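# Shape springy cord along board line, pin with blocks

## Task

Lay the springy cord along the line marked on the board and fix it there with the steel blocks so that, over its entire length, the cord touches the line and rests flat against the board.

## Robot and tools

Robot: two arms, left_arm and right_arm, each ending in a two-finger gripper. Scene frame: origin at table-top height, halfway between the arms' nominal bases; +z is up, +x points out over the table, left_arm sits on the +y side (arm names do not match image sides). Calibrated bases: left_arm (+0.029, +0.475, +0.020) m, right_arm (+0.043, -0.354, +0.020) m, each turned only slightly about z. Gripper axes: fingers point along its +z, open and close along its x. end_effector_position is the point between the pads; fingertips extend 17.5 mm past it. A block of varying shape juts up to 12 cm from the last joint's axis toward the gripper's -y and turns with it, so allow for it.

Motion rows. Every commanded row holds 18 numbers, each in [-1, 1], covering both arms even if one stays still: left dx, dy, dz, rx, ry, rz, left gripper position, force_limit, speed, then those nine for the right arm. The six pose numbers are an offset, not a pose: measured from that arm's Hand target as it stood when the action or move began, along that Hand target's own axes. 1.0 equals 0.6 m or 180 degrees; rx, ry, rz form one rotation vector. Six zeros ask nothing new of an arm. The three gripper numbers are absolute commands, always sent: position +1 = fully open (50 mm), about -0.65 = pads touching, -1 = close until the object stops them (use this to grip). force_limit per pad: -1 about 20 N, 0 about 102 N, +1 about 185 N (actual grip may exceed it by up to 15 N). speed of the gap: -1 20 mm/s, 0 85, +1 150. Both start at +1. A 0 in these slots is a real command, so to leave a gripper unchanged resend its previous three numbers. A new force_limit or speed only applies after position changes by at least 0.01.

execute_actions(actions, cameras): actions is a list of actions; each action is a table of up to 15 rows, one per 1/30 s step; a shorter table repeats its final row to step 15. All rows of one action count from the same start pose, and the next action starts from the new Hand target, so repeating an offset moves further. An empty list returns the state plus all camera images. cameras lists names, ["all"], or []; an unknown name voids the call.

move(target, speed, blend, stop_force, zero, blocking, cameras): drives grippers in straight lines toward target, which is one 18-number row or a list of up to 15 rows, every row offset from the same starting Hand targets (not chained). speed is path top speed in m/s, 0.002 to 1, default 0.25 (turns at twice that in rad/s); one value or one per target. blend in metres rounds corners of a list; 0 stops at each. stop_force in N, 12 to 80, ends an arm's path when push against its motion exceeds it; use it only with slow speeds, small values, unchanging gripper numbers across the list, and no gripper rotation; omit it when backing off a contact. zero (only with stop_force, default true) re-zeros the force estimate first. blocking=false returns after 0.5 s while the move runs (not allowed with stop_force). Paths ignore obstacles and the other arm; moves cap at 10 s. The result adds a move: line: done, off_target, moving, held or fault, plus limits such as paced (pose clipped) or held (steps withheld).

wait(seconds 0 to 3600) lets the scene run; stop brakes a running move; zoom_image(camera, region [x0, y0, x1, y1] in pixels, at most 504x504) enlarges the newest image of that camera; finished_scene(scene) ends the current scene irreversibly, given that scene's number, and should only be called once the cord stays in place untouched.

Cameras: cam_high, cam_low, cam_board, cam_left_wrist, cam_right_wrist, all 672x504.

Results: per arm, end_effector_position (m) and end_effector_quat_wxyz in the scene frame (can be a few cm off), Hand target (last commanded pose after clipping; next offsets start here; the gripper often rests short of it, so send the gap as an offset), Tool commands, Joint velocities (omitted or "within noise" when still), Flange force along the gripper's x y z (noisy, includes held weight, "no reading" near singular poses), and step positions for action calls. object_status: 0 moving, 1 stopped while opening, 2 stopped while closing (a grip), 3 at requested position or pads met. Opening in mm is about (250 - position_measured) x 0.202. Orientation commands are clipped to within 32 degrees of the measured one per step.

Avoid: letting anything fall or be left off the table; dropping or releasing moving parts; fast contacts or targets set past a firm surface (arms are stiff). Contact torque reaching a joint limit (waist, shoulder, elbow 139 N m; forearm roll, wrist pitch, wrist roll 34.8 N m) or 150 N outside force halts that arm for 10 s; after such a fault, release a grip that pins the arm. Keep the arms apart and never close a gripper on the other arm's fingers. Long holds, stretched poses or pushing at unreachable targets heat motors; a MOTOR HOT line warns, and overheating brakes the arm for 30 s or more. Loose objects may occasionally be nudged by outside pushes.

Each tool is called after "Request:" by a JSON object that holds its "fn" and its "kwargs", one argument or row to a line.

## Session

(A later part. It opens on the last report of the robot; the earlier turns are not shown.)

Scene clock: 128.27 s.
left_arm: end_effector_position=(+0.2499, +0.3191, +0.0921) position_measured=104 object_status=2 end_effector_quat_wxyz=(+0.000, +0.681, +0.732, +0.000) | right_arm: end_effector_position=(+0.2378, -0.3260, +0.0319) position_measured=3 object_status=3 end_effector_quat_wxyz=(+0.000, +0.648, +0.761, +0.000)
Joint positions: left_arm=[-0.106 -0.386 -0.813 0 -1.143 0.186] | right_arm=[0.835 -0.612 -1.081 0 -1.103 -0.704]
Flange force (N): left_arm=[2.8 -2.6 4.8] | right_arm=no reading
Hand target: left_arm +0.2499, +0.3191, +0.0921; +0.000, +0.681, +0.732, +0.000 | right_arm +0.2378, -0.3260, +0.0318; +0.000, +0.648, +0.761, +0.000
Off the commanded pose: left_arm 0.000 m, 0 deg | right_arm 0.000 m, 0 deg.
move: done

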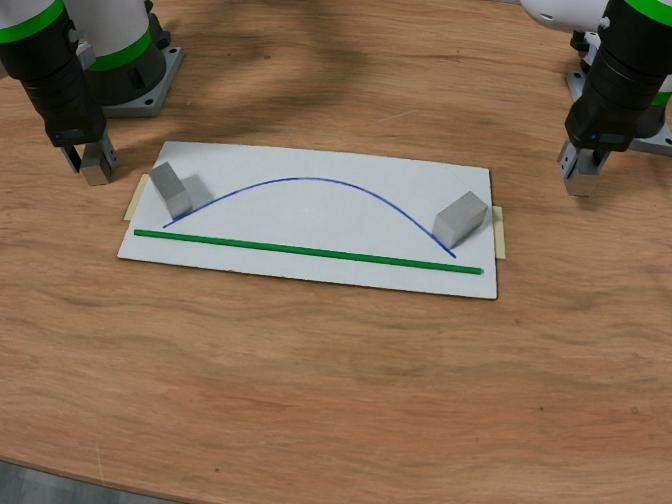

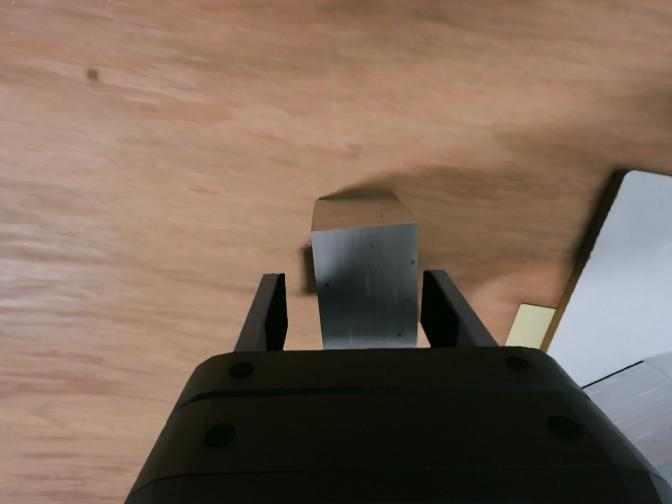

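Request:
{"fn": "move", "kwargs": {
  "target": [
    [0,0,0,0,0,0,-1,-0.9,-0.8, 0,0,0,0,0,0,-1,-0.9,-0.8],
    [0,0,0,0,0,0,-1,-0.9,-0.8, 0,0.02,-0.12,0,0,0,-1,-0.9,-0.8],
    [-0.459,0.2508,0,0,0,0.106,-1,-0.9,-0.8, 0.356,0.3643,-0.12,0,0,-0.033,-1,-0.9,-0.8],
    [-0.459,0.2508,0.086,0,0,0.106,-1,-0.9,-0.8, 0.356,0.3643,-0.0145,0,0,-0.033,-1,-0.9,-0.8]
  ],
  "blend": [0,0.015,0.01,0],
  "speed": 0.15,
  "cameras": ["cam_board","cam_left_wrist","cam_right_wrist","cam_low"]
}}

Scene clock: 140.47 s.
left_arm: end_effector_position=(+0.4194, +0.0555, +0.0888) position_measured=104 object_status=2 end_effector_quat_wxyz=(+0.000, +0.793, +0.609, +0.000) | right_arm: end_effector_position=(+0.4059, -0.0991, +0.1039) position_measured=104 object_status=2 end_effector_quat_wxyz=(+0.000, +0.611, +0.792, +0.001)
Joint positions: left_arm=[-0.585 0.417 -0.006 0 -1.148 0.332] | right_arm=[0.881 0.098 -0.372 0.001 -1.1 -0.655]
Flange force (N): left_arm=[-1.6 3.0 4.7] | right_arm=[-2.3 -8.8 5.0]
Hand target: left_arm +0.4194, +0.0555, +0.0888; +0.000, +0.793, +0.609, +0.000 (not the last commanded pose) | right_arm +0.4060, -0.0992, +0.1039; +0.000, +0.611, +0.792, +0.001 (not the last commanded pose)
Off the commanded pose: left_arm 0.048 m, 0 deg | right_arm 0.068 m, 0 deg.
move: held (right_arm; a check stopped the path), off_target (left_arm; braked when a check withheld steps of right_arm); path passed 2 of 4 targets; limits=held
pose unreachable (right arm): on one or more control steps of this call, first in action 0 (counted from 0), this arm could not follow its commanded pose, so it was not sent that pose on those steps. It may still have moved: this result reports where it is.
cause: moving toward the commanded pose would bring a part of the arm too close to another arm (a part of this arm just beyond joint 4 (forearm roll) and a part of the left arm just beyond its joint 5 (wrist pitch), along the way the arms are being sent, or toward where that arm still pushes).
Images, in order (width x height): cam_low 672x504, cam_board 672x504, cam_left_wrist 672x504, cam_right_wrist 672x504.

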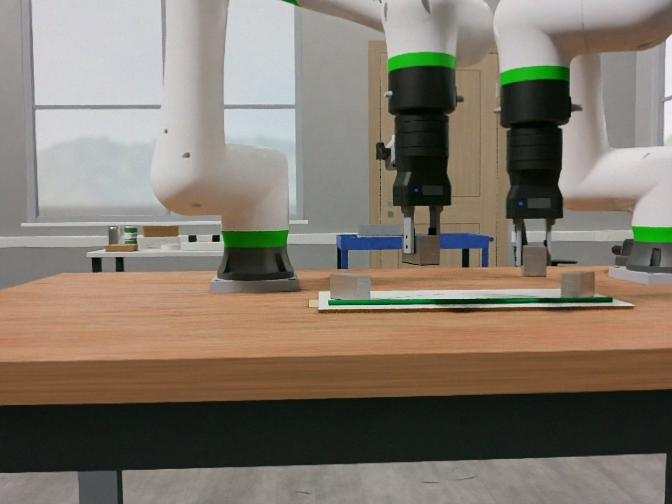

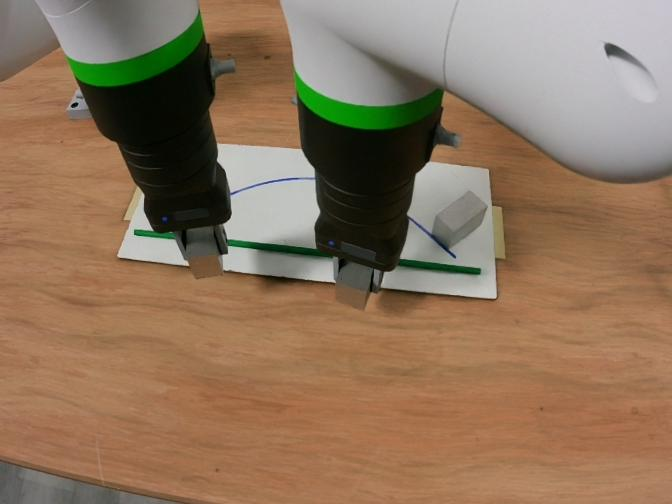

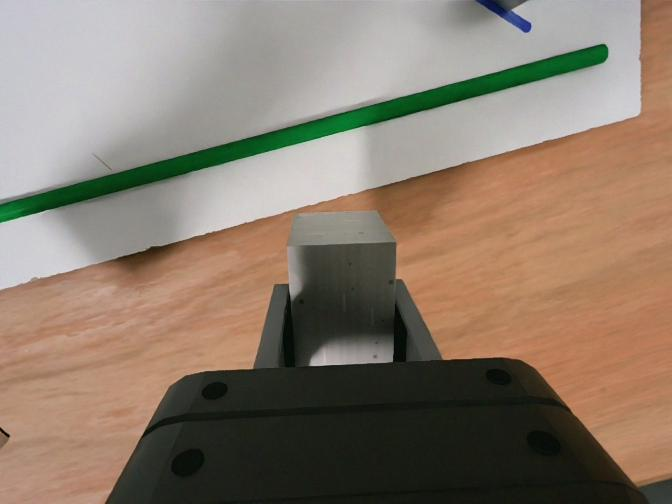

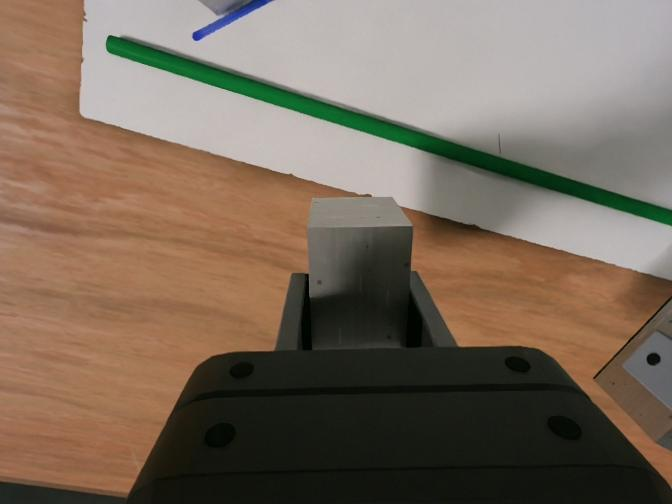

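Request:
{"fn": "move", "kwargs": {
  "target": [
    [0,0,0,0,0,0,-1,-0.9,-0.8, -0.2,0,0,0,0,0,-1,-0.9,-0.8],
    [0,0,0.0805,0,0,0,-1,-0.9,-0.8, -0.2,0,0,0,0,0,-1,-0.9,-0.8]
  ],
  "speed": 0.15
}}

Request:
{"fn": "move", "kwargs": {
  "target": [
    [-0.07,-0.168,0,0,0,0,-1,-0.9,-0.8, 0,0,0,0,0,0,-1,-0.9,-0.8]
  ],
  "speed": 0.05,
  "cameras": ["cam_board","cam_left_wrist"]
}}

Scene clock: 147.43 s.
left_arm: end_effector_position=(+0.4194, +0.0555, +0.0406) position_measured=104 object_status=2 end_effector_quat_wxyz=(+0.000, +0.793, +0.609, +0.000) | right_arm: end_effector_position=(+0.4364, -0.2153, +0.1039) position_measured=104 object_status=2 end_effector_quat_wxyz=(+0.000, +0.611, +0.792, +0.001)
Joint positions: left_arm=[-0.585 0.471 -0.053 0 -1.046 0.332] | right_arm=[0.628 0.033 -0.442 0.001 -1.095 -0.401]
Flange force (N): left_arm=[0.2 -0.4 6.2] | right_arm=[0.6 -8.8 4.9]
Hand target: left_arm +0.4194, +0.0555, +0.0405; +0.000, +0.793, +0.609, +0.000 | right_arm +0.4364, -0.2153, +0.1039; +0.000, +0.611, +0.792, +0.001
Off the commanded pose: left_arm 0.000 m, 0 deg | right_arm 0.000 m, 0 deg.
move: done

Scene clock: 149.97 s.
left_arm: end_effector_position=(+0.3112, +0.0409, +0.0405) position_measured=104 object_status=2 end_effector_quat_wxyz=(+0.000, +0.793, +0.609, +0.000) | right_arm: end_effector_position=(+0.4364, -0.2153, +0.1039) position_measured=104 object_status=2 end_effector_quat_wxyz=(+0.000, +0.611, +0.792, +0.001)
Joint positions: left_arm=[-0.733 0.351 -0.226 0 -0.993 0.48] | right_arm=[0.628 0.033 -0.442 0.001 -1.095 -0.401]
Flange force (N): left_arm=[-1.6 1.6 5.5] | right_arm=[0.1 -8.4 5.1]
Hand target: left_arm +0.3112, +0.0409, +0.0405; +0.000, +0.793, +0.609, +0.000 | right_arm +0.4364, -0.2153, +0.1039; +0.000, +0.611, +0.792, +0.001
Off the commanded pose: left_arm 0.000 m, 0 deg | right_arm 0.000 m, 0 deg.
move: done

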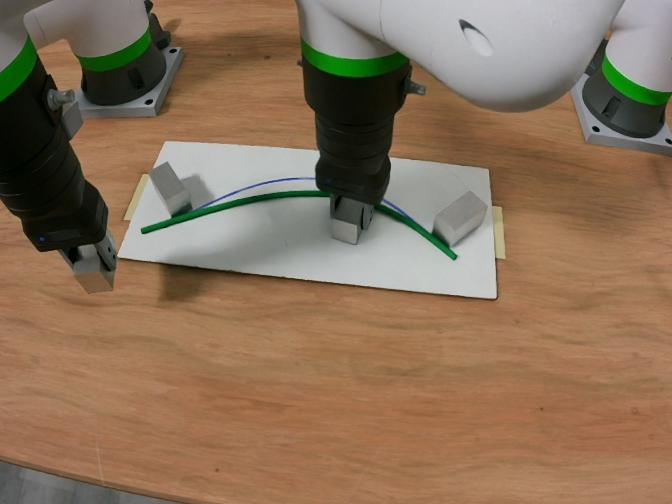

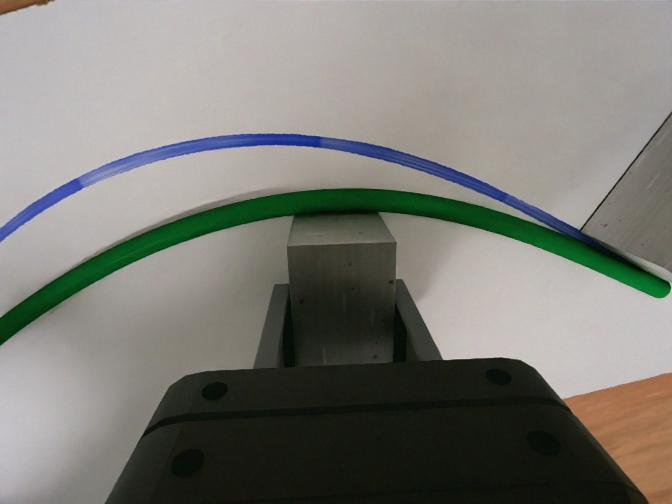

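Request:
{"fn": "move", "kwargs": {
  "target": [
    [0,-0.0217,0,0,0,0,-1,-0.9,-0.8, 0,0,0,0,0,0,-1,-0.9,-0.8]
  ],
  "speed": 0.03,
  "cameras": ["cam_board","cam_left_wrist"]
}}

Request:
{"fn": "zoom_image", "kwargs": {
  "camera": "cam_left_wrist",
  "region": [0, 120, 500, 320]
}}

Scene clock: 154.33 s.
left_arm: end_effector_position=(+0.2986, +0.0443, +0.0405) position_measured=104 object_status=2 end_effector_quat_wxyz=(+0.000, +0.793, +0.609, +0.000) | right_arm: end_effector_position=(+0.4364, -0.2153, +0.1039) position_measured=104 object_status=2 end_effector_quat_wxyz=(+0.000, +0.611, +0.792, +0.001)
Joint positions: left_arm=[-0.746 0.331 -0.255 0 -0.985 0.492] | right_arm=[0.628 0.033 -0.442 0.001 -1.095 -0.401]
Flange force (N): left_arm=[1.0 0.1 5.4] | right_arm=[0.3 -8.4 4.9]
Hand target: left_arm +0.2986, +0.0443, +0.0405; +0.000, +0.793, +0.609, +0.000 | right_arm +0.4364, -0.2153, +0.1039; +0.000, +0.611, +0.792, +0.001
Off the commanded pose: left_arm 0.000 m, 0 deg | right_arm 0.000 m, 0 deg.
move: done

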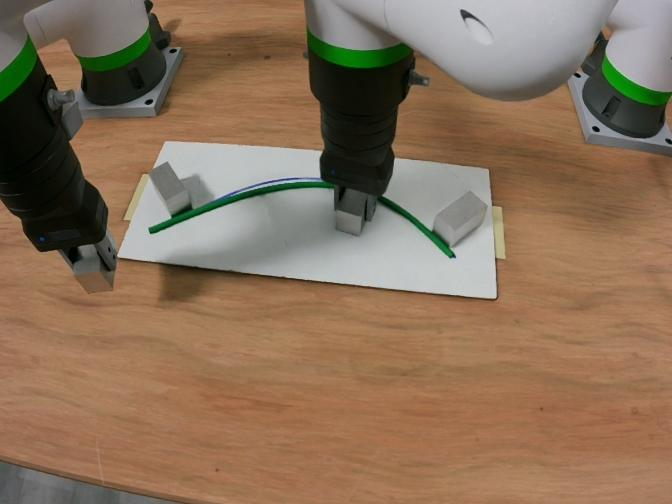

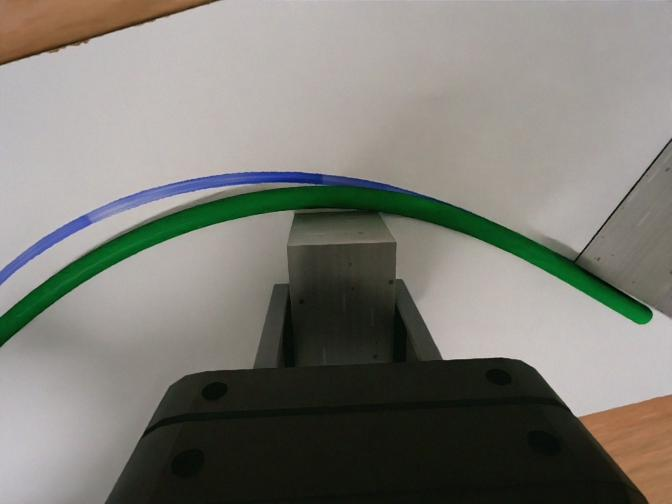

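Scaled by 1.008.

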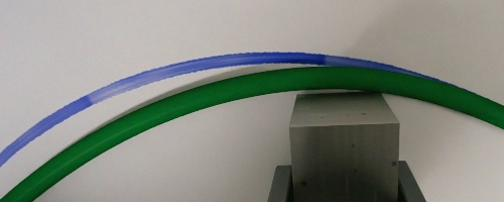

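Request:
{"fn": "move", "kwargs": {
  "target": [
    [0,-0.0045,0,0,0,0.022,-1,-0.9,-0.8, 0,0,0,0,0,0,-1,-0.9,-0.8],
    [0,-0.0045,0.0038,0,0,0.022,-1,-0.9,-0.8, 0,0,0,0,0,0,-1,-0.9,-0.8]
  ],
  "speed": 0.03,
  "cameras": ["cam_left_wrist"]
}}

Scene clock: 158.20 s.
left_arm: end_effector_position=(+0.2960, +0.0450, +0.0384) position_measured=104 object_status=2 end_effector_quat_wxyz=(+0.000, +0.814, +0.581, +0.000) | right_arm: end_effector_position=(+0.4364, -0.2153, +0.1039) position_measured=104 object_status=2 end_effector_quat_wxyz=(+0.000, +0.611, +0.792, +0.001)
Joint positions: left_arm=[-0.748 0.329 -0.263 0 -0.978 0.426] | right_arm=[0.628 0.033 -0.442 0.001 -1.095 -0.401]
Flange force (N): left_arm=[18.5 -6.5 -37.0] | right_arm=[0.6 -8.9 5.0]
Hand target: left_arm +0.2960, +0.0450, +0.0382; +0.000, +0.814, +0.581, +0.000 | right_arm +0.4364, -0.2153, +0.1039; +0.000, +0.611, +0.792, +0.001
Off the commanded pose: left_arm 0.000 m, 0 deg | right_arm 0.000 m, 0 deg.
move: done

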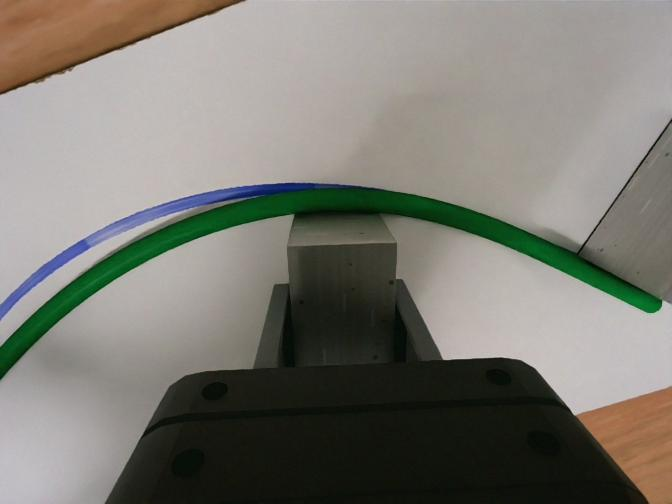

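Request:
{"fn": "move", "kwargs": {
  "target": [
    [0,0,0,0,0,0,0.7,-0.9,-0.9, 0,0,0,0,0,0,-1,-0.9,-0.8],
    [0,0,-0.2,0,0,0,0.7,-0.9,-0.9, 0,0,0,0,0,0,-1,-0.9,-0.8],
    [0.347,-0.119,-0.2,0,0,0,0.7,-0.9,-0.9, 0,0,0,0,0,0,-1,-0.9,-0.8]
  ],
  "speed": [0.1,0.1,0.25],
  "blend": [0,0.02,0]
}}

Request:
{"fn": "move", "kwargs": {
  "target": [
    [0,0,0,0,0,0,0.7,-0.9,-0.9, 0.2525,-0.0739,0,0,0,0,-1,-0.9,-0.8],
    [0,0,0,0,0,0,0.7,-0.9,-0.9, 0.2525,-0.0739,0.1053,0,0,0,-1,-0.9,-0.8]
  ],
  "speed": 0.15,
  "cameras": ["cam_board","cam_right_wrist"]
}}

Scene clock: 167.40 s.
left_arm: end_effector_position=(+0.2960, +0.2651, +0.1582) position_measured=48 object_status=3 end_effector_quat_wxyz=(+0.000, +0.814, +0.581, +0.000) | right_arm: end_effector_position=(+0.4364, -0.2153, +0.1039) position_measured=104 object_status=2 end_effector_quat_wxyz=(+0.000, +0.611, +0.792, +0.001)
Joint positions: left_arm=[-0.267 -0.236 -0.545 0 -1.261 -0.056] | right_arm=[0.628 0.033 -0.442 0.001 -1.095 -0.401]
Flange force (N): left_arm=[2.8 -2.1 -0.6] | right_arm=[0.4 -8.6 4.9]
Hand target: left_arm +0.2960, +0.2651, +0.1582; +0.000, +0.814, +0.581, +0.000 | right_arm +0.4364, -0.2153, +0.1039; +0.000, +0.611, +0.792, +0.001
Off the commanded pose: left_arm 0.000 m, 0 deg | right_arm 0.000 m, 0 deg.
move: done

Scene clock: 169.70 s.
left_arm: end_effector_position=(+0.2960, +0.2651, +0.1582) position_measured=48 object_status=3 end_effector_quat_wxyz=(+0.000, +0.814, +0.581, +0.000) | right_arm: end_effector_position=(+0.3551, -0.0798, +0.0407) position_measured=104 object_status=2 end_effector_quat_wxyz=(+0.000, +0.611, +0.792, +0.001)
Joint positions: left_arm=[-0.267 -0.236 -0.545 0 -1.261 -0.056] | right_arm=[1.011 0.121 -0.52 0.001 -0.929 -0.784]
Flange force (N): left_arm=[1.4 -1.9 -0.2] | right_arm=[-2.8 -9.7 3.7]
Hand target: left_arm +0.2960, +0.2651, +0.1582; +0.000, +0.814, +0.581, +0.000 | right_arm +0.3552, -0.0799, +0.0407; +0.000, +0.611, +0.792, +0.001
Off the commanded pose: left_arm 0.000 m, 0 deg | right_arm 0.000 m, 0 deg.
move: done

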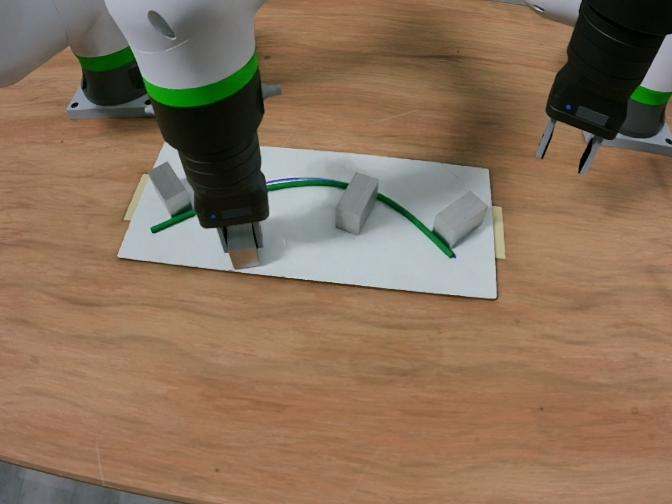

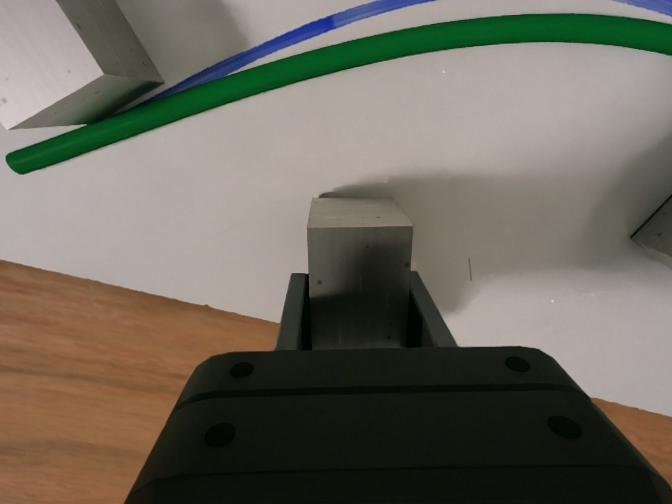

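Request:
{"fn": "move", "kwargs": {
  "target": [
    [0,0,0,0,0,0,0.7,-0.9,-0.9, 0.03,-0.063,0,0,0,-0.03,-1,-0.9,-0.8]
  ],
  "speed": 0.04,
  "cameras": ["cam_board","cam_right_wrist"]
}}

Scene clock: 174.37 s.
left_arm: end_effector_position=(+0.2960, +0.2651, +0.1582) position_measured=48 object_status=3 end_effector_quat_wxyz=(+0.000, +0.814, +0.581, +0.000) | right_arm: end_effector_position=(+0.3141, -0.0721, +0.0406) position_measured=104 object_status=2 end_effector_quat_wxyz=(+0.000, +0.573, +0.820, +0.001)
Joint positions: left_arm=[-0.267 -0.236 -0.545 0 -1.261 -0.056] | right_arm=[1.116 0.062 -0.585 0.001 -0.923 -0.795]
Flange force (N): left_arm=[0.5 -2.1 0.5] | right_arm=[-2.5 -8.2 3.1]
Hand target: left_arm +0.2960, +0.2651, +0.1582; +0.000, +0.814, +0.581, +0.000 | right_arm +0.3140, -0.0721, +0.0407; +0.000, +0.573, +0.820, +0.001
Off the commanded pose: left_arm 0.000 m, 0 deg | right_arm 0.000 m, 0 deg.
move: done

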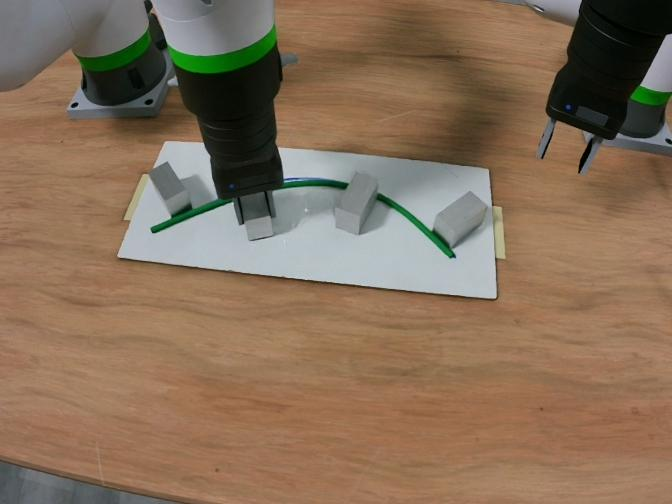

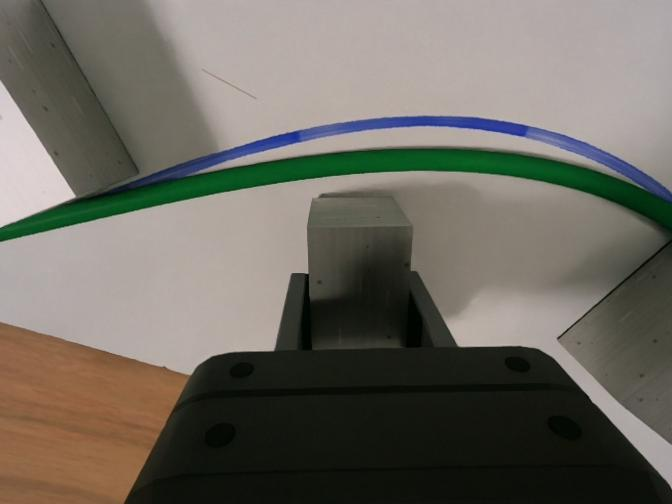

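Request:
{"fn": "move", "kwargs": {
  "target": [
    [0,0,0,0,0,0,0.7,-0.9,-0.9, -0.008,-0.027,0,0,0,-0.025,-1,-0.9,-0.8]
  ],
  "speed": 0.03,
  "cameras": ["cam_board","cam_right_wrist"]
}}

Scene clock: 178.90 s.
left_arm: end_effector_position=(+0.2960, +0.2651, +0.1582) position_measured=48 object_status=3 end_effector_quat_wxyz=(+0.000, +0.814, +0.581, +0.000) | right_arm: end_effector_position=(+0.3005, -0.0821, +0.0406) position_measured=104 object_status=2 end_effector_quat_wxyz=(+0.000, +0.540, +0.841, +0.001)
Joint positions: left_arm=[-0.267 -0.236 -0.545 0 -1.261 -0.056] | right_arm=[1.139 0.02 -0.629 0.001 -0.921 -0.74]
Flange force (N): left_arm=[0.8 -1.8 0.3] | right_arm=[-1.6 -7.5 4.9]
Hand target: left_arm +0.2960, +0.2651, +0.1582; +0.000, +0.814, +0.581, +0.000 | right_arm +0.3005, -0.0821, +0.0406; +0.000, +0.540, +0.841, +0.001
Off the commanded pose: left_arm 0.000 m, 0 deg | right_arm 0.000 m, 0 deg.
move: done

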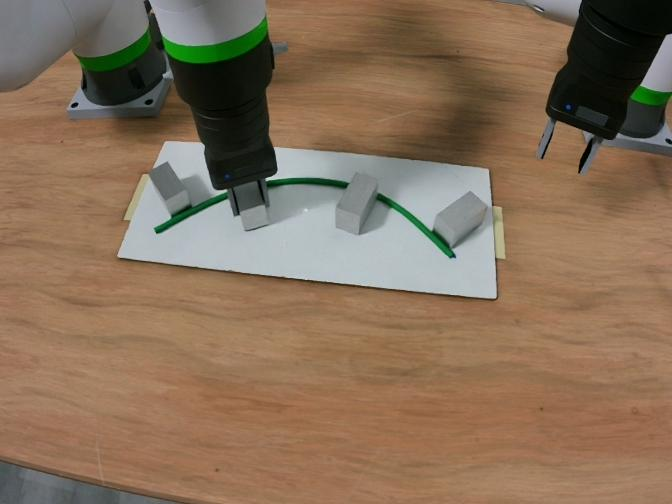

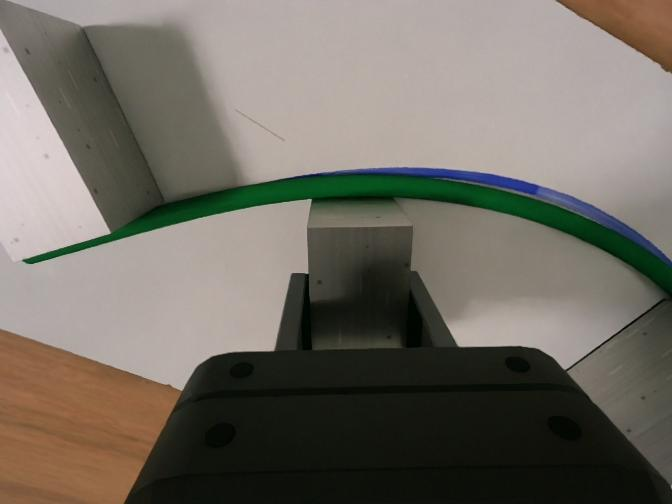

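Request:
{"fn": "move", "kwargs": {
  "target": [
    [0,0,0,0,0,0,0.7,-0.9,-0.9, 0.004,-0.005,0,0,0,0.02,-1,-0.9,-0.8],
    [0,0,0,0,0,0,0.7,-0.9,-0.9, 0.004,-0.005,0.004,0,0,0.02,-1,-0.9,-0.8]
  ],
  "speed": 0.03,
  "cameras": ["cam_board","cam_right_wrist"]
}}

Request:
{"fn": "zoom_image", "kwargs": {
  "camera": "cam_right_wrist",
  "region": [200, 120, 670, 320]
}}

Scene clock: 184.73 s.
left_arm: end_effector_position=(+0.2960, +0.2651, +0.1582) position_measured=48 object_status=3 end_effector_quat_wxyz=(+0.000, +0.814, +0.581, +0.000) | right_arm: end_effector_position=(+0.2968, -0.0812, +0.0383) position_measured=104 object_status=2 end_effector_quat_wxyz=(+0.000, +0.567, +0.824, +0.001)
Joint positions: left_arm=[-0.267 -0.236 -0.545 0 -1.261 -0.056] | right_arm=[1.15 0.02 -0.636 0.001 -0.914 -0.814]
Flange force (N): left_arm=[0.7 -1.5 0.0] | right_arm=[-2.9 -8.3 -6.4]
Hand target: left_arm +0.2960, +0.2651, +0.1582; +0.000, +0.814, +0.581, +0.000 | right_arm +0.2968, -0.0812, +0.0382; +0.000, +0.567, +0.824, +0.001
Off the commanded pose: left_arm 0.000 m, 0 deg | right_arm 0.000 m, 0 deg.
move: done

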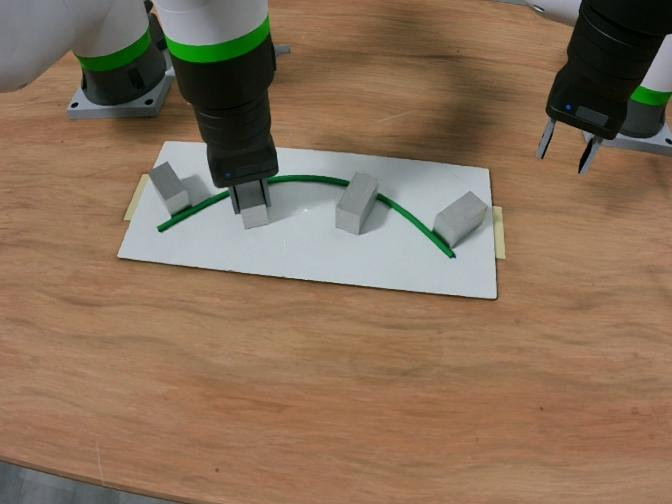

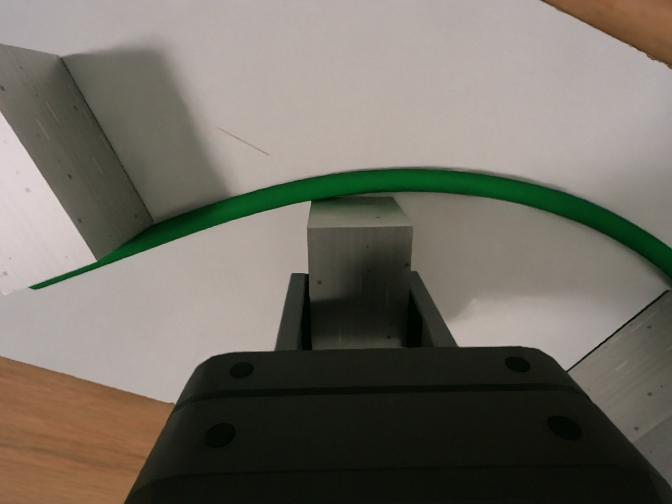

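Scaled by 1.072.

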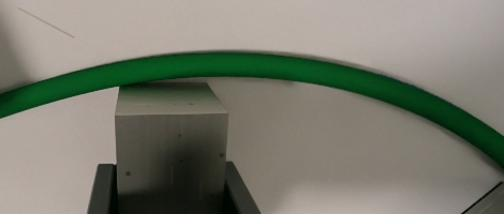

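Request:
{"fn": "zoom_image", "kwargs": {
  "camera": "cam_board",
  "region": [150, 165, 310, 265]
}}

Request:
{"fn": "zoom_image", "kwargs": {
  "camera": "cam_board",
  "region": [300, 165, 470, 270]
}}

Scaled by 3.150.

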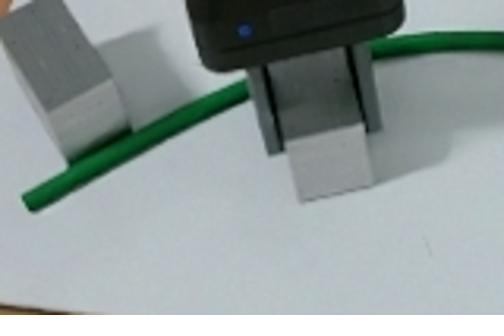

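Scaled by 2.965.

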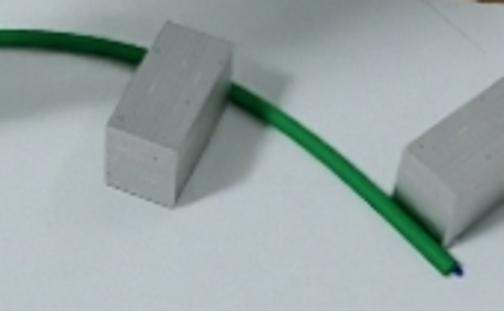

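Request:
{"fn": "move", "kwargs": {
  "target": [
    [0,0,0,0,0,0,0.7,-0.9,-0.9, 0,0,0,0,0,0,0.7,-0.95,-0.9],
    [0,0,0,0,0,0,0.7,-0.9,-0.9, 0,0,-0.12,0,0,0,0.7,-0.95,-0.9],
    [0,0,0,0,0,0,0.7,-0.9,-0.9, 0.1155,-0.0537,-0.12,0,0,-0.383,0.7,-0.95,-0.9]
  ],
  "speed": [0.1,0.1,0.2]
}}

Request:
{"fn": "move", "kwargs": {
  "target": [
    [0,0,0,0,0,0,0.7,-0.9,-0.9, 0,0,0,0,0,0,0.0,-0.95,-0.8],
    [0,0,0,0,0,0,0.7,-0.9,-0.9, 0,0,0.09,0,0,0,0.0,-0.95,-0.8]
  ],
  "speed": 0.12,
  "cameras": ["cam_board","cam_right_wrist"]
}}

Scene clock: 199.03 s.
left_arm: end_effector_position=(+0.2960, +0.2651, +0.1582) position_measured=48 object_status=3 end_effector_quat_wxyz=(+0.000, +0.814, +0.581, +0.000) | right_arm: end_effector_position=(+0.2418, -0.0281, +0.1102) position_measured=48 object_status=3 end_effector_quat_wxyz=(+0.001, +0.001, +1.000, +0.000)
Joint positions: left_arm=[-0.267 -0.236 -0.545 0 -1.261 -0.056] | right_arm=[1.343 -0.067 -0.523 0.001 -1.113 0.197]
Flange force (N): left_arm=[0.9 -2.0 0.2] | right_arm=[4.4 -6.6 -0.1]
Hand target: left_arm +0.2960, +0.2651, +0.1582; +0.000, +0.814, +0.581, +0.000 | right_arm +0.2418, -0.0281, +0.1102; +0.001, +0.001, +1.000, +0.000
Off the commanded pose: left_arm 0.000 m, 0 deg | right_arm 0.000 m, 0 deg.
move: done

Scene clock: 200.80 s.
left_arm: end_effector_position=(+0.2960, +0.2651, +0.1582) position_measured=48 object_status=3 end_effector_quat_wxyz=(+0.000, +0.814, +0.581, +0.000) | right_arm: end_effector_position=(+0.2418, -0.0280, +0.0562) position_measured=152 object_status=3 end_effector_quat_wxyz=(+0.001, +0.001, +1.000, +0.000)
Joint positions: left_arm=[-0.267 -0.236 -0.545 0 -1.261 -0.056] | right_arm=[1.343 0.012 -0.593 0.001 -0.965 0.197]
Flange force (N): left_arm=[1.1 -2.0 0.0] | right_arm=[2.4 -6.2 -0.8]
Hand target: left_arm +0.2960, +0.2651, +0.1582; +0.000, +0.814, +0.581, +0.000 | right_arm +0.2418, -0.0280, +0.0562; +0.001, +0.001, +1.000, +0.000
Off the commanded pose: left_arm 0.000 m, 0 deg | right_arm 0.000 m, 0 deg.
move: done

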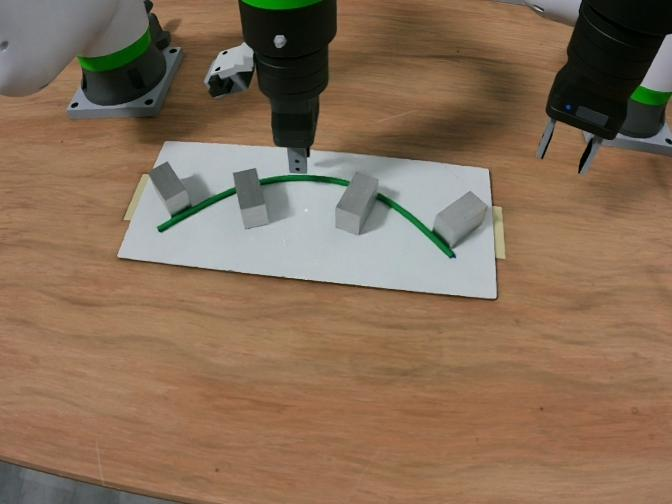

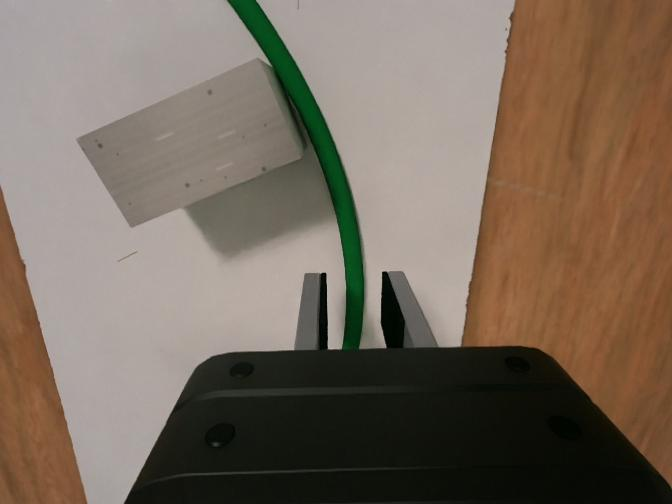

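Request:
{"fn": "move", "kwargs": {
  "target": [
    [0,0,0,0,0,0,0.7,-0.9,-0.9, 0,0,0.049,0,0,0,0.0,-0.95,-0.8]
  ],
  "speed": 0.05
}}

Request:
{"fn": "move", "kwargs": {
  "target": [
    [0,0,0,0,0,0,0.7,-0.9,-0.9, 0,0,0,0,0,0,-1,-1,-0.9],
    [0,0,0,0,0,0,0.7,-0.9,-0.9, 0,0.0105,0,0,0,0,-1,-1,-0.9]
  ],
  "speed": 0.02,
  "cameras": ["cam_board"]
}}

Request:
{"fn": "zoom_image", "kwargs": {
  "camera": "cam_board",
  "region": [140, 165, 300, 265]
}}

Request:
{"fn": "zoom_image", "kwargs": {
  "camera": "cam_board",
  "region": [320, 165, 480, 265]
}}

Scene clock: 205.03 s.
left_arm: end_effector_position=(+0.2960, +0.2651, +0.1582) position_measured=48 object_status=3 end_effector_quat_wxyz=(+0.000, +0.814, +0.581, +0.000) | right_arm: end_effector_position=(+0.2419, -0.0280, +0.0268) position_measured=152 object_status=3 end_effector_quat_wxyz=(+0.001, +0.001, +1.000, +0.000)
Joint positions: left_arm=[-0.267 -0.236 -0.545 0 -1.261 -0.056] | right_arm=[1.342 0.065 -0.623 0.002 -0.882 0.197]
Flange force (N): left_arm=[0.9 -1.9 -0.2] | right_arm=[4.8 -5.6 -1.7]
Hand target: left_arm +0.2960, +0.2651, +0.1582; +0.000, +0.814, +0.581, +0.000 | right_arm +0.2419, -0.0280, +0.0268; +0.001, +0.001, +1.000, +0.000
Off the commanded pose: left_arm 0.000 m, 0 deg | right_arm 0.000 m, 0 deg.
move: done

Scene clock: 206.33 s.
left_arm: end_effector_position=(+0.2960, +0.2651, +0.1582) position_measured=48 object_status=3 end_effector_quat_wxyz=(+0.000, +0.814, +0.581, +0.000) | right_arm: end_effector_position=(+0.2419, -0.0217, +0.0268) position_measured=214 object_status=2 end_effector_quat_wxyz=(+0.001, +0.001, +1.000, +0.000)
Joint positions: left_arm=[-0.267 -0.236 -0.545 0 -1.261 -0.056] | right_arm=[1.346 0.078 -0.609 0.002 -0.883 0.194]
Flange force (N): left_arm=[0.9 -1.6 -0.4] | right_arm=[4.8 -7.5 -3.4]
Hand target: left_arm +0.2960, +0.2651, +0.1582; +0.000, +0.814, +0.581, +0.000 | right_arm +0.2419, -0.0217, +0.0268; +0.001, +0.001, +1.000, +0.000
Off the commanded pose: left_arm 0.000 m, 0 deg | right_arm 0.000 m, 0 deg.
move: done

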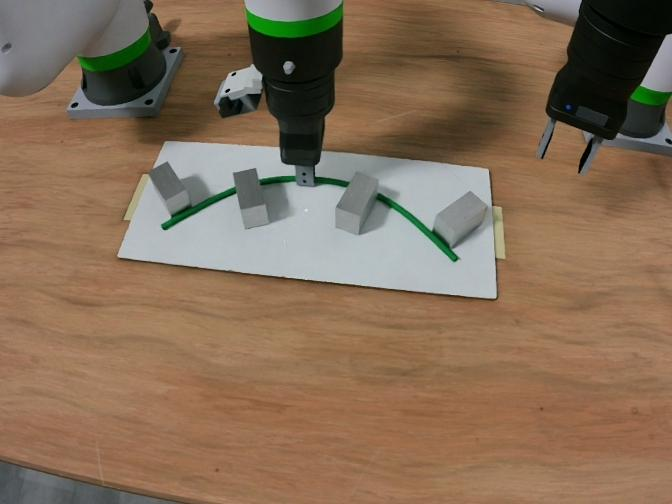

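Scaled by 3.150.

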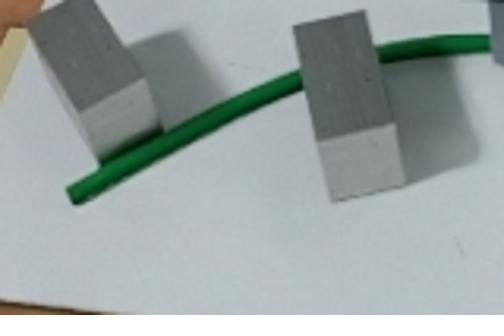

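Scaled by 3.150.

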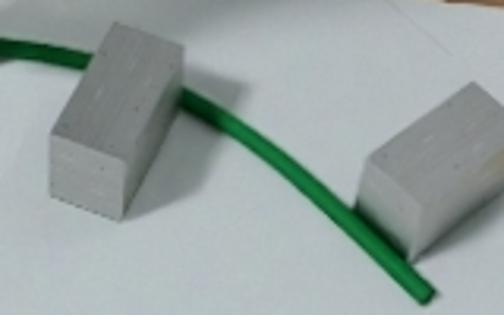

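Request:
{"fn": "move", "kwargs": {
  "target": [
    [0,0,0,0,0,0,0.7,-0.9,-0.9, 0,0,0,0,0,0,0.0,-1,-0.9],
    [0,0,0,0,0,0,0.7,-0.9,-0.9, 0,0,-0.1,0,0,0,0.0,-1,-0.9],
    [0,0,0,0,0,0,0.7,-0.9,-0.9, -0.03,-0.1,-0.22,0,0,0,0.0,-1,-0.9]
  ],
  "speed": [0.1,0.08,0.15],
  "cameras": ["cam_board","cam_low","cam_right_wrist","cam_left_wrist"]
}}

Request:
{"fn": "zoom_image", "kwargs": {
  "camera": "cam_board",
  "region": [140, 155, 300, 255]
}}

Request:
{"fn": "zoom_image", "kwargs": {
  "camera": "cam_board",
  "region": [310, 165, 470, 265]
}}

Request:
{"fn": "zoom_image", "kwargs": {
  "camera": "cam_right_wrist",
  "region": [100, 0, 480, 350]
}}

Scene clock: 212.73 s.
left_arm: end_effector_position=(+0.2960, +0.2651, +0.1582) position_measured=48 object_status=3 end_effector_quat_wxyz=(+0.000, +0.814, +0.581, +0.000) | right_arm: end_effector_position=(+0.2596, -0.0818, +0.1587) position_measured=152 object_status=3 end_effector_quat_wxyz=(+0.001, +0.001, +1.000, +0.000)
Joint positions: left_arm=[-0.267 -0.236 -0.545 0 -1.261 -0.056] | right_arm=[1.254 -0.213 -0.527 0.001 -1.256 0.286]
Flange force (N): left_arm=[1.2 -2.0 0.2] | right_arm=[6.4 -5.4 1.2]
Hand target: left_arm +0.2960, +0.2651, +0.1582; +0.000, +0.814, +0.581, +0.000 | right_arm +0.2596, -0.0818, +0.1588; +0.001, +0.001, +1.000, +0.000
Off the commanded pose: left_arm 0.000 m, 0 deg | right_arm 0.000 m, 0 deg.
move: done
Images, in order (width x height): cam_low 672x504, cam_board 672x504, cam_left_wrist 672x504, cam_right_wrist 672x504.

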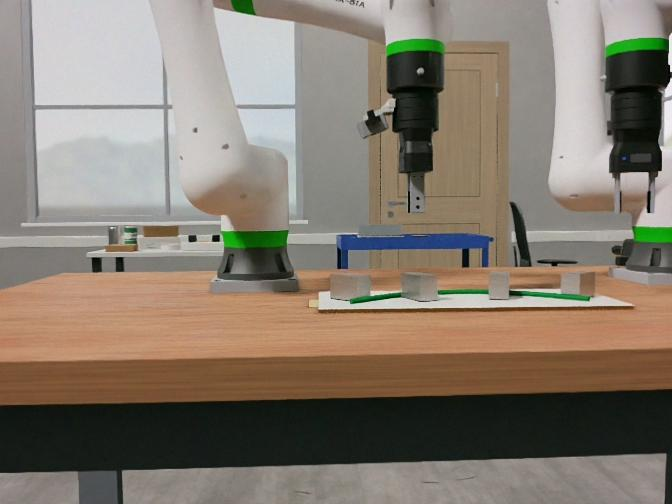

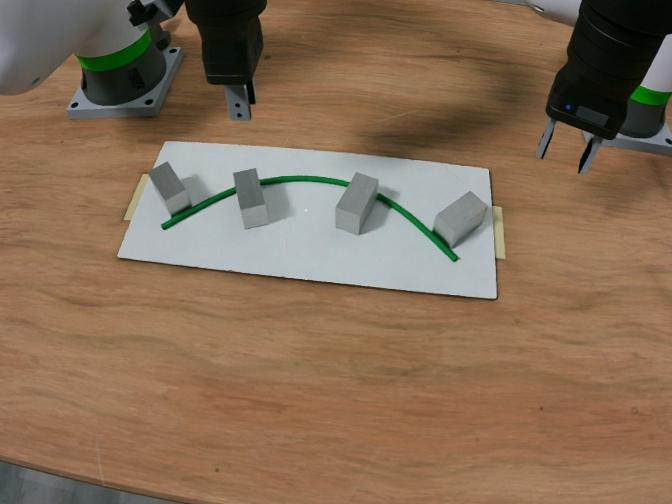

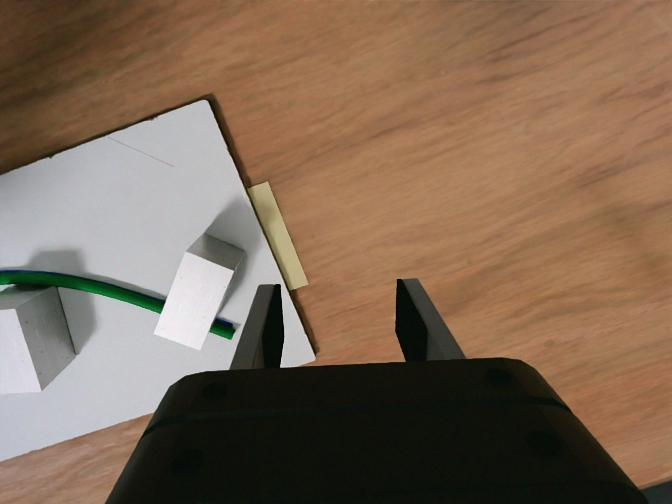

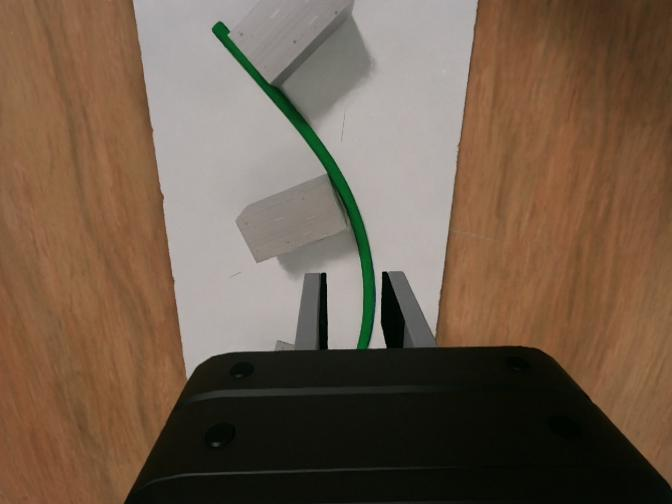

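Scaled by 3.150.

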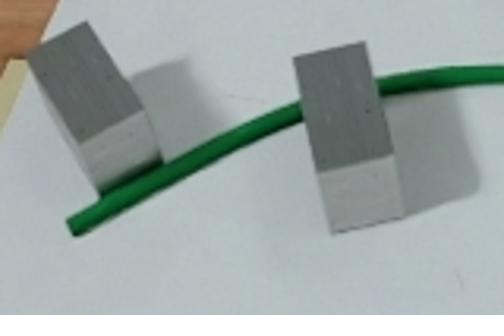

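Scaled by 3.150.

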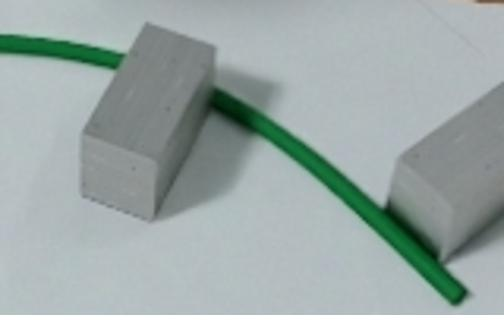

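Scaled by 1.326.

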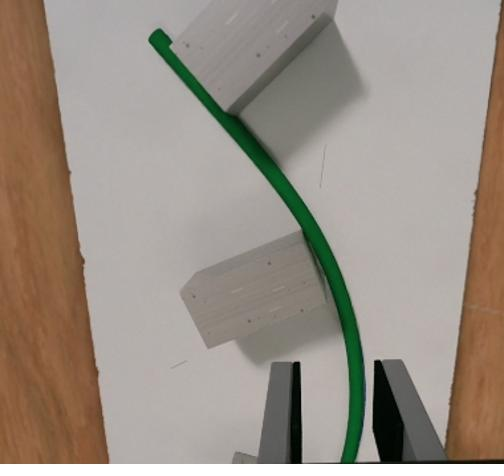

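Request:
{"fn": "zoom_image", "kwargs": {
  "camera": "cam_left_wrist",
  "region": [0, 220, 260, 360]
}}

Scaled by 1.938.

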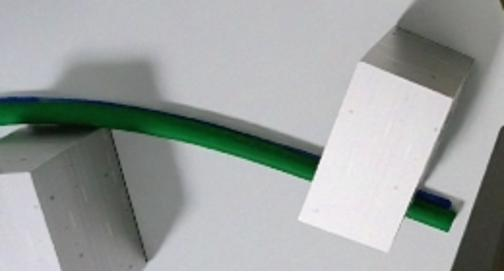

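Request:
{"fn": "move", "kwargs": {
  "target": [-0.098,0.12,0.03,0,0,0,0.7,-0.9,-0.9, 0,0,0,0,0,0,0.0,-1,-0.9],
  "cameras": ["cam_left_wrist"]
}}

Request:
{"fn": "zoom_image", "kwargs": {
  "camera": "cam_left_wrist",
  "region": [100, 80, 500, 360]
}}

Scene clock: 218.20 s.
left_arm: end_effector_position=(+0.3450, +0.1861, +0.1403) position_measured=48 object_status=3 end_effector_quat_wxyz=(+0.000, +0.814, +0.581, +0.000) | right_arm: end_effector_position=(+0.2596, -0.0818, +0.1588) position_measured=152 object_status=3 end_effector_quat_wxyz=(+0.001, +0.001, +1.000, +0.000)
Joint positions: left_arm=[-0.425 0.022 -0.36 0 -1.189 0.103] | right_arm=[1.254 -0.213 -0.527 0.001 -1.256 0.286]
Flange force (N): left_arm=[1.2 -2.1 -1.4] | right_arm=[6.1 -5.5 0.8]
Hand target: left_arm +0.3450, +0.1861, +0.1402; +0.000, +0.814, +0.581, +0.000 | right_arm +0.2596, -0.0818, +0.1588; +0.001, +0.001, +1.000, +0.000
Off the commanded pose: left_arm 0.000 m, 0 deg | right_arm 0.000 m, 0 deg.
move: done

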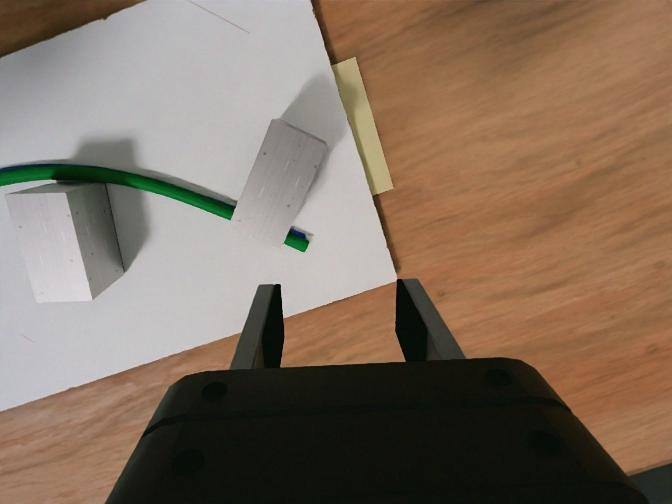

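Scaled by 1.260.

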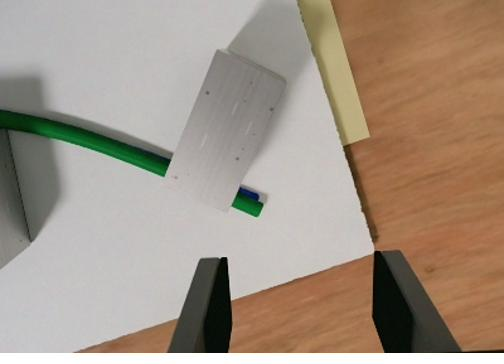

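Request:
{"fn": "move", "kwargs": {
  "target": [
    [-0.042,-0.062,0,0,0,0.149,0.7,-0.9,-0.9, 0,0,0,0,0,0,0.0,-1,-0.9],
    [-0.042,-0.062,0.168,0,0,0.149,0.7,-0.9,-0.9, 0,0,0,0,0,0,0.0,-1,-0.9]
  ],
  "speed": 0.1,
  "cameras": ["cam_board","cam_left_wrist"]
}}

Scene clock: 225.97 s.
left_arm: end_effector_position=(+0.3017, +0.1744, +0.0395) position_measured=48 object_status=3 end_effector_quat_wxyz=(+0.000, +0.926, +0.377, +0.000) | right_arm: end_effector_position=(+0.2596, -0.0818, +0.1588) position_measured=152 object_status=3 end_effector_quat_wxyz=(+0.001, +0.001, +1.000, +0.000)
Joint positions: left_arm=[-0.501 0.101 -0.545 0 -0.924 -0.289] | right_arm=[1.254 -0.213 -0.527 0.001 -1.256 0.286]
Flange force (N): left_arm=[0.4 -0.4 0.5] | right_arm=[5.8 -5.6 1.2]
Hand target: left_arm +0.3017, +0.1744, +0.0394; +0.000, +0.926, +0.377, +0.000 | right_arm +0.2596, -0.0818, +0.1588; +0.001, +0.001, +1.000, +0.000
Off the commanded pose: left_arm 0.000 m, 0 deg | right_arm 0.000 m, 0 deg.
move: done

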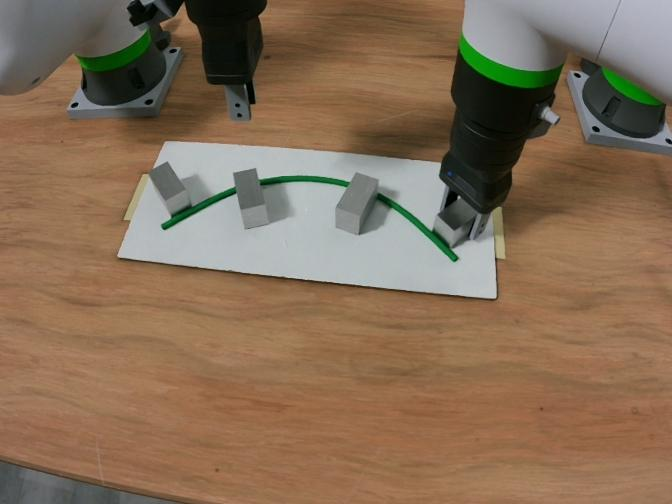

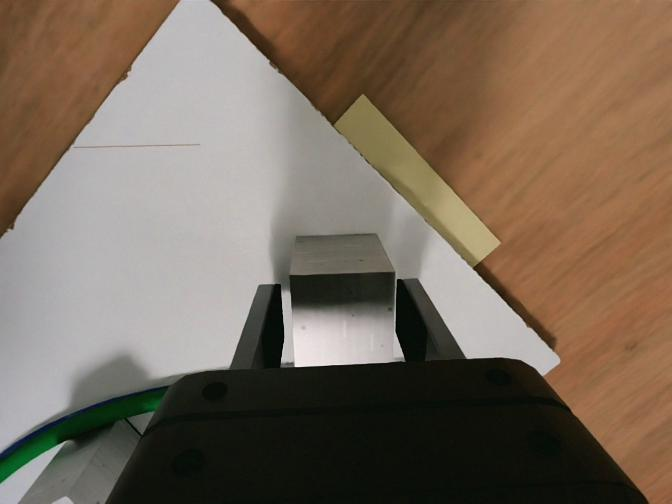

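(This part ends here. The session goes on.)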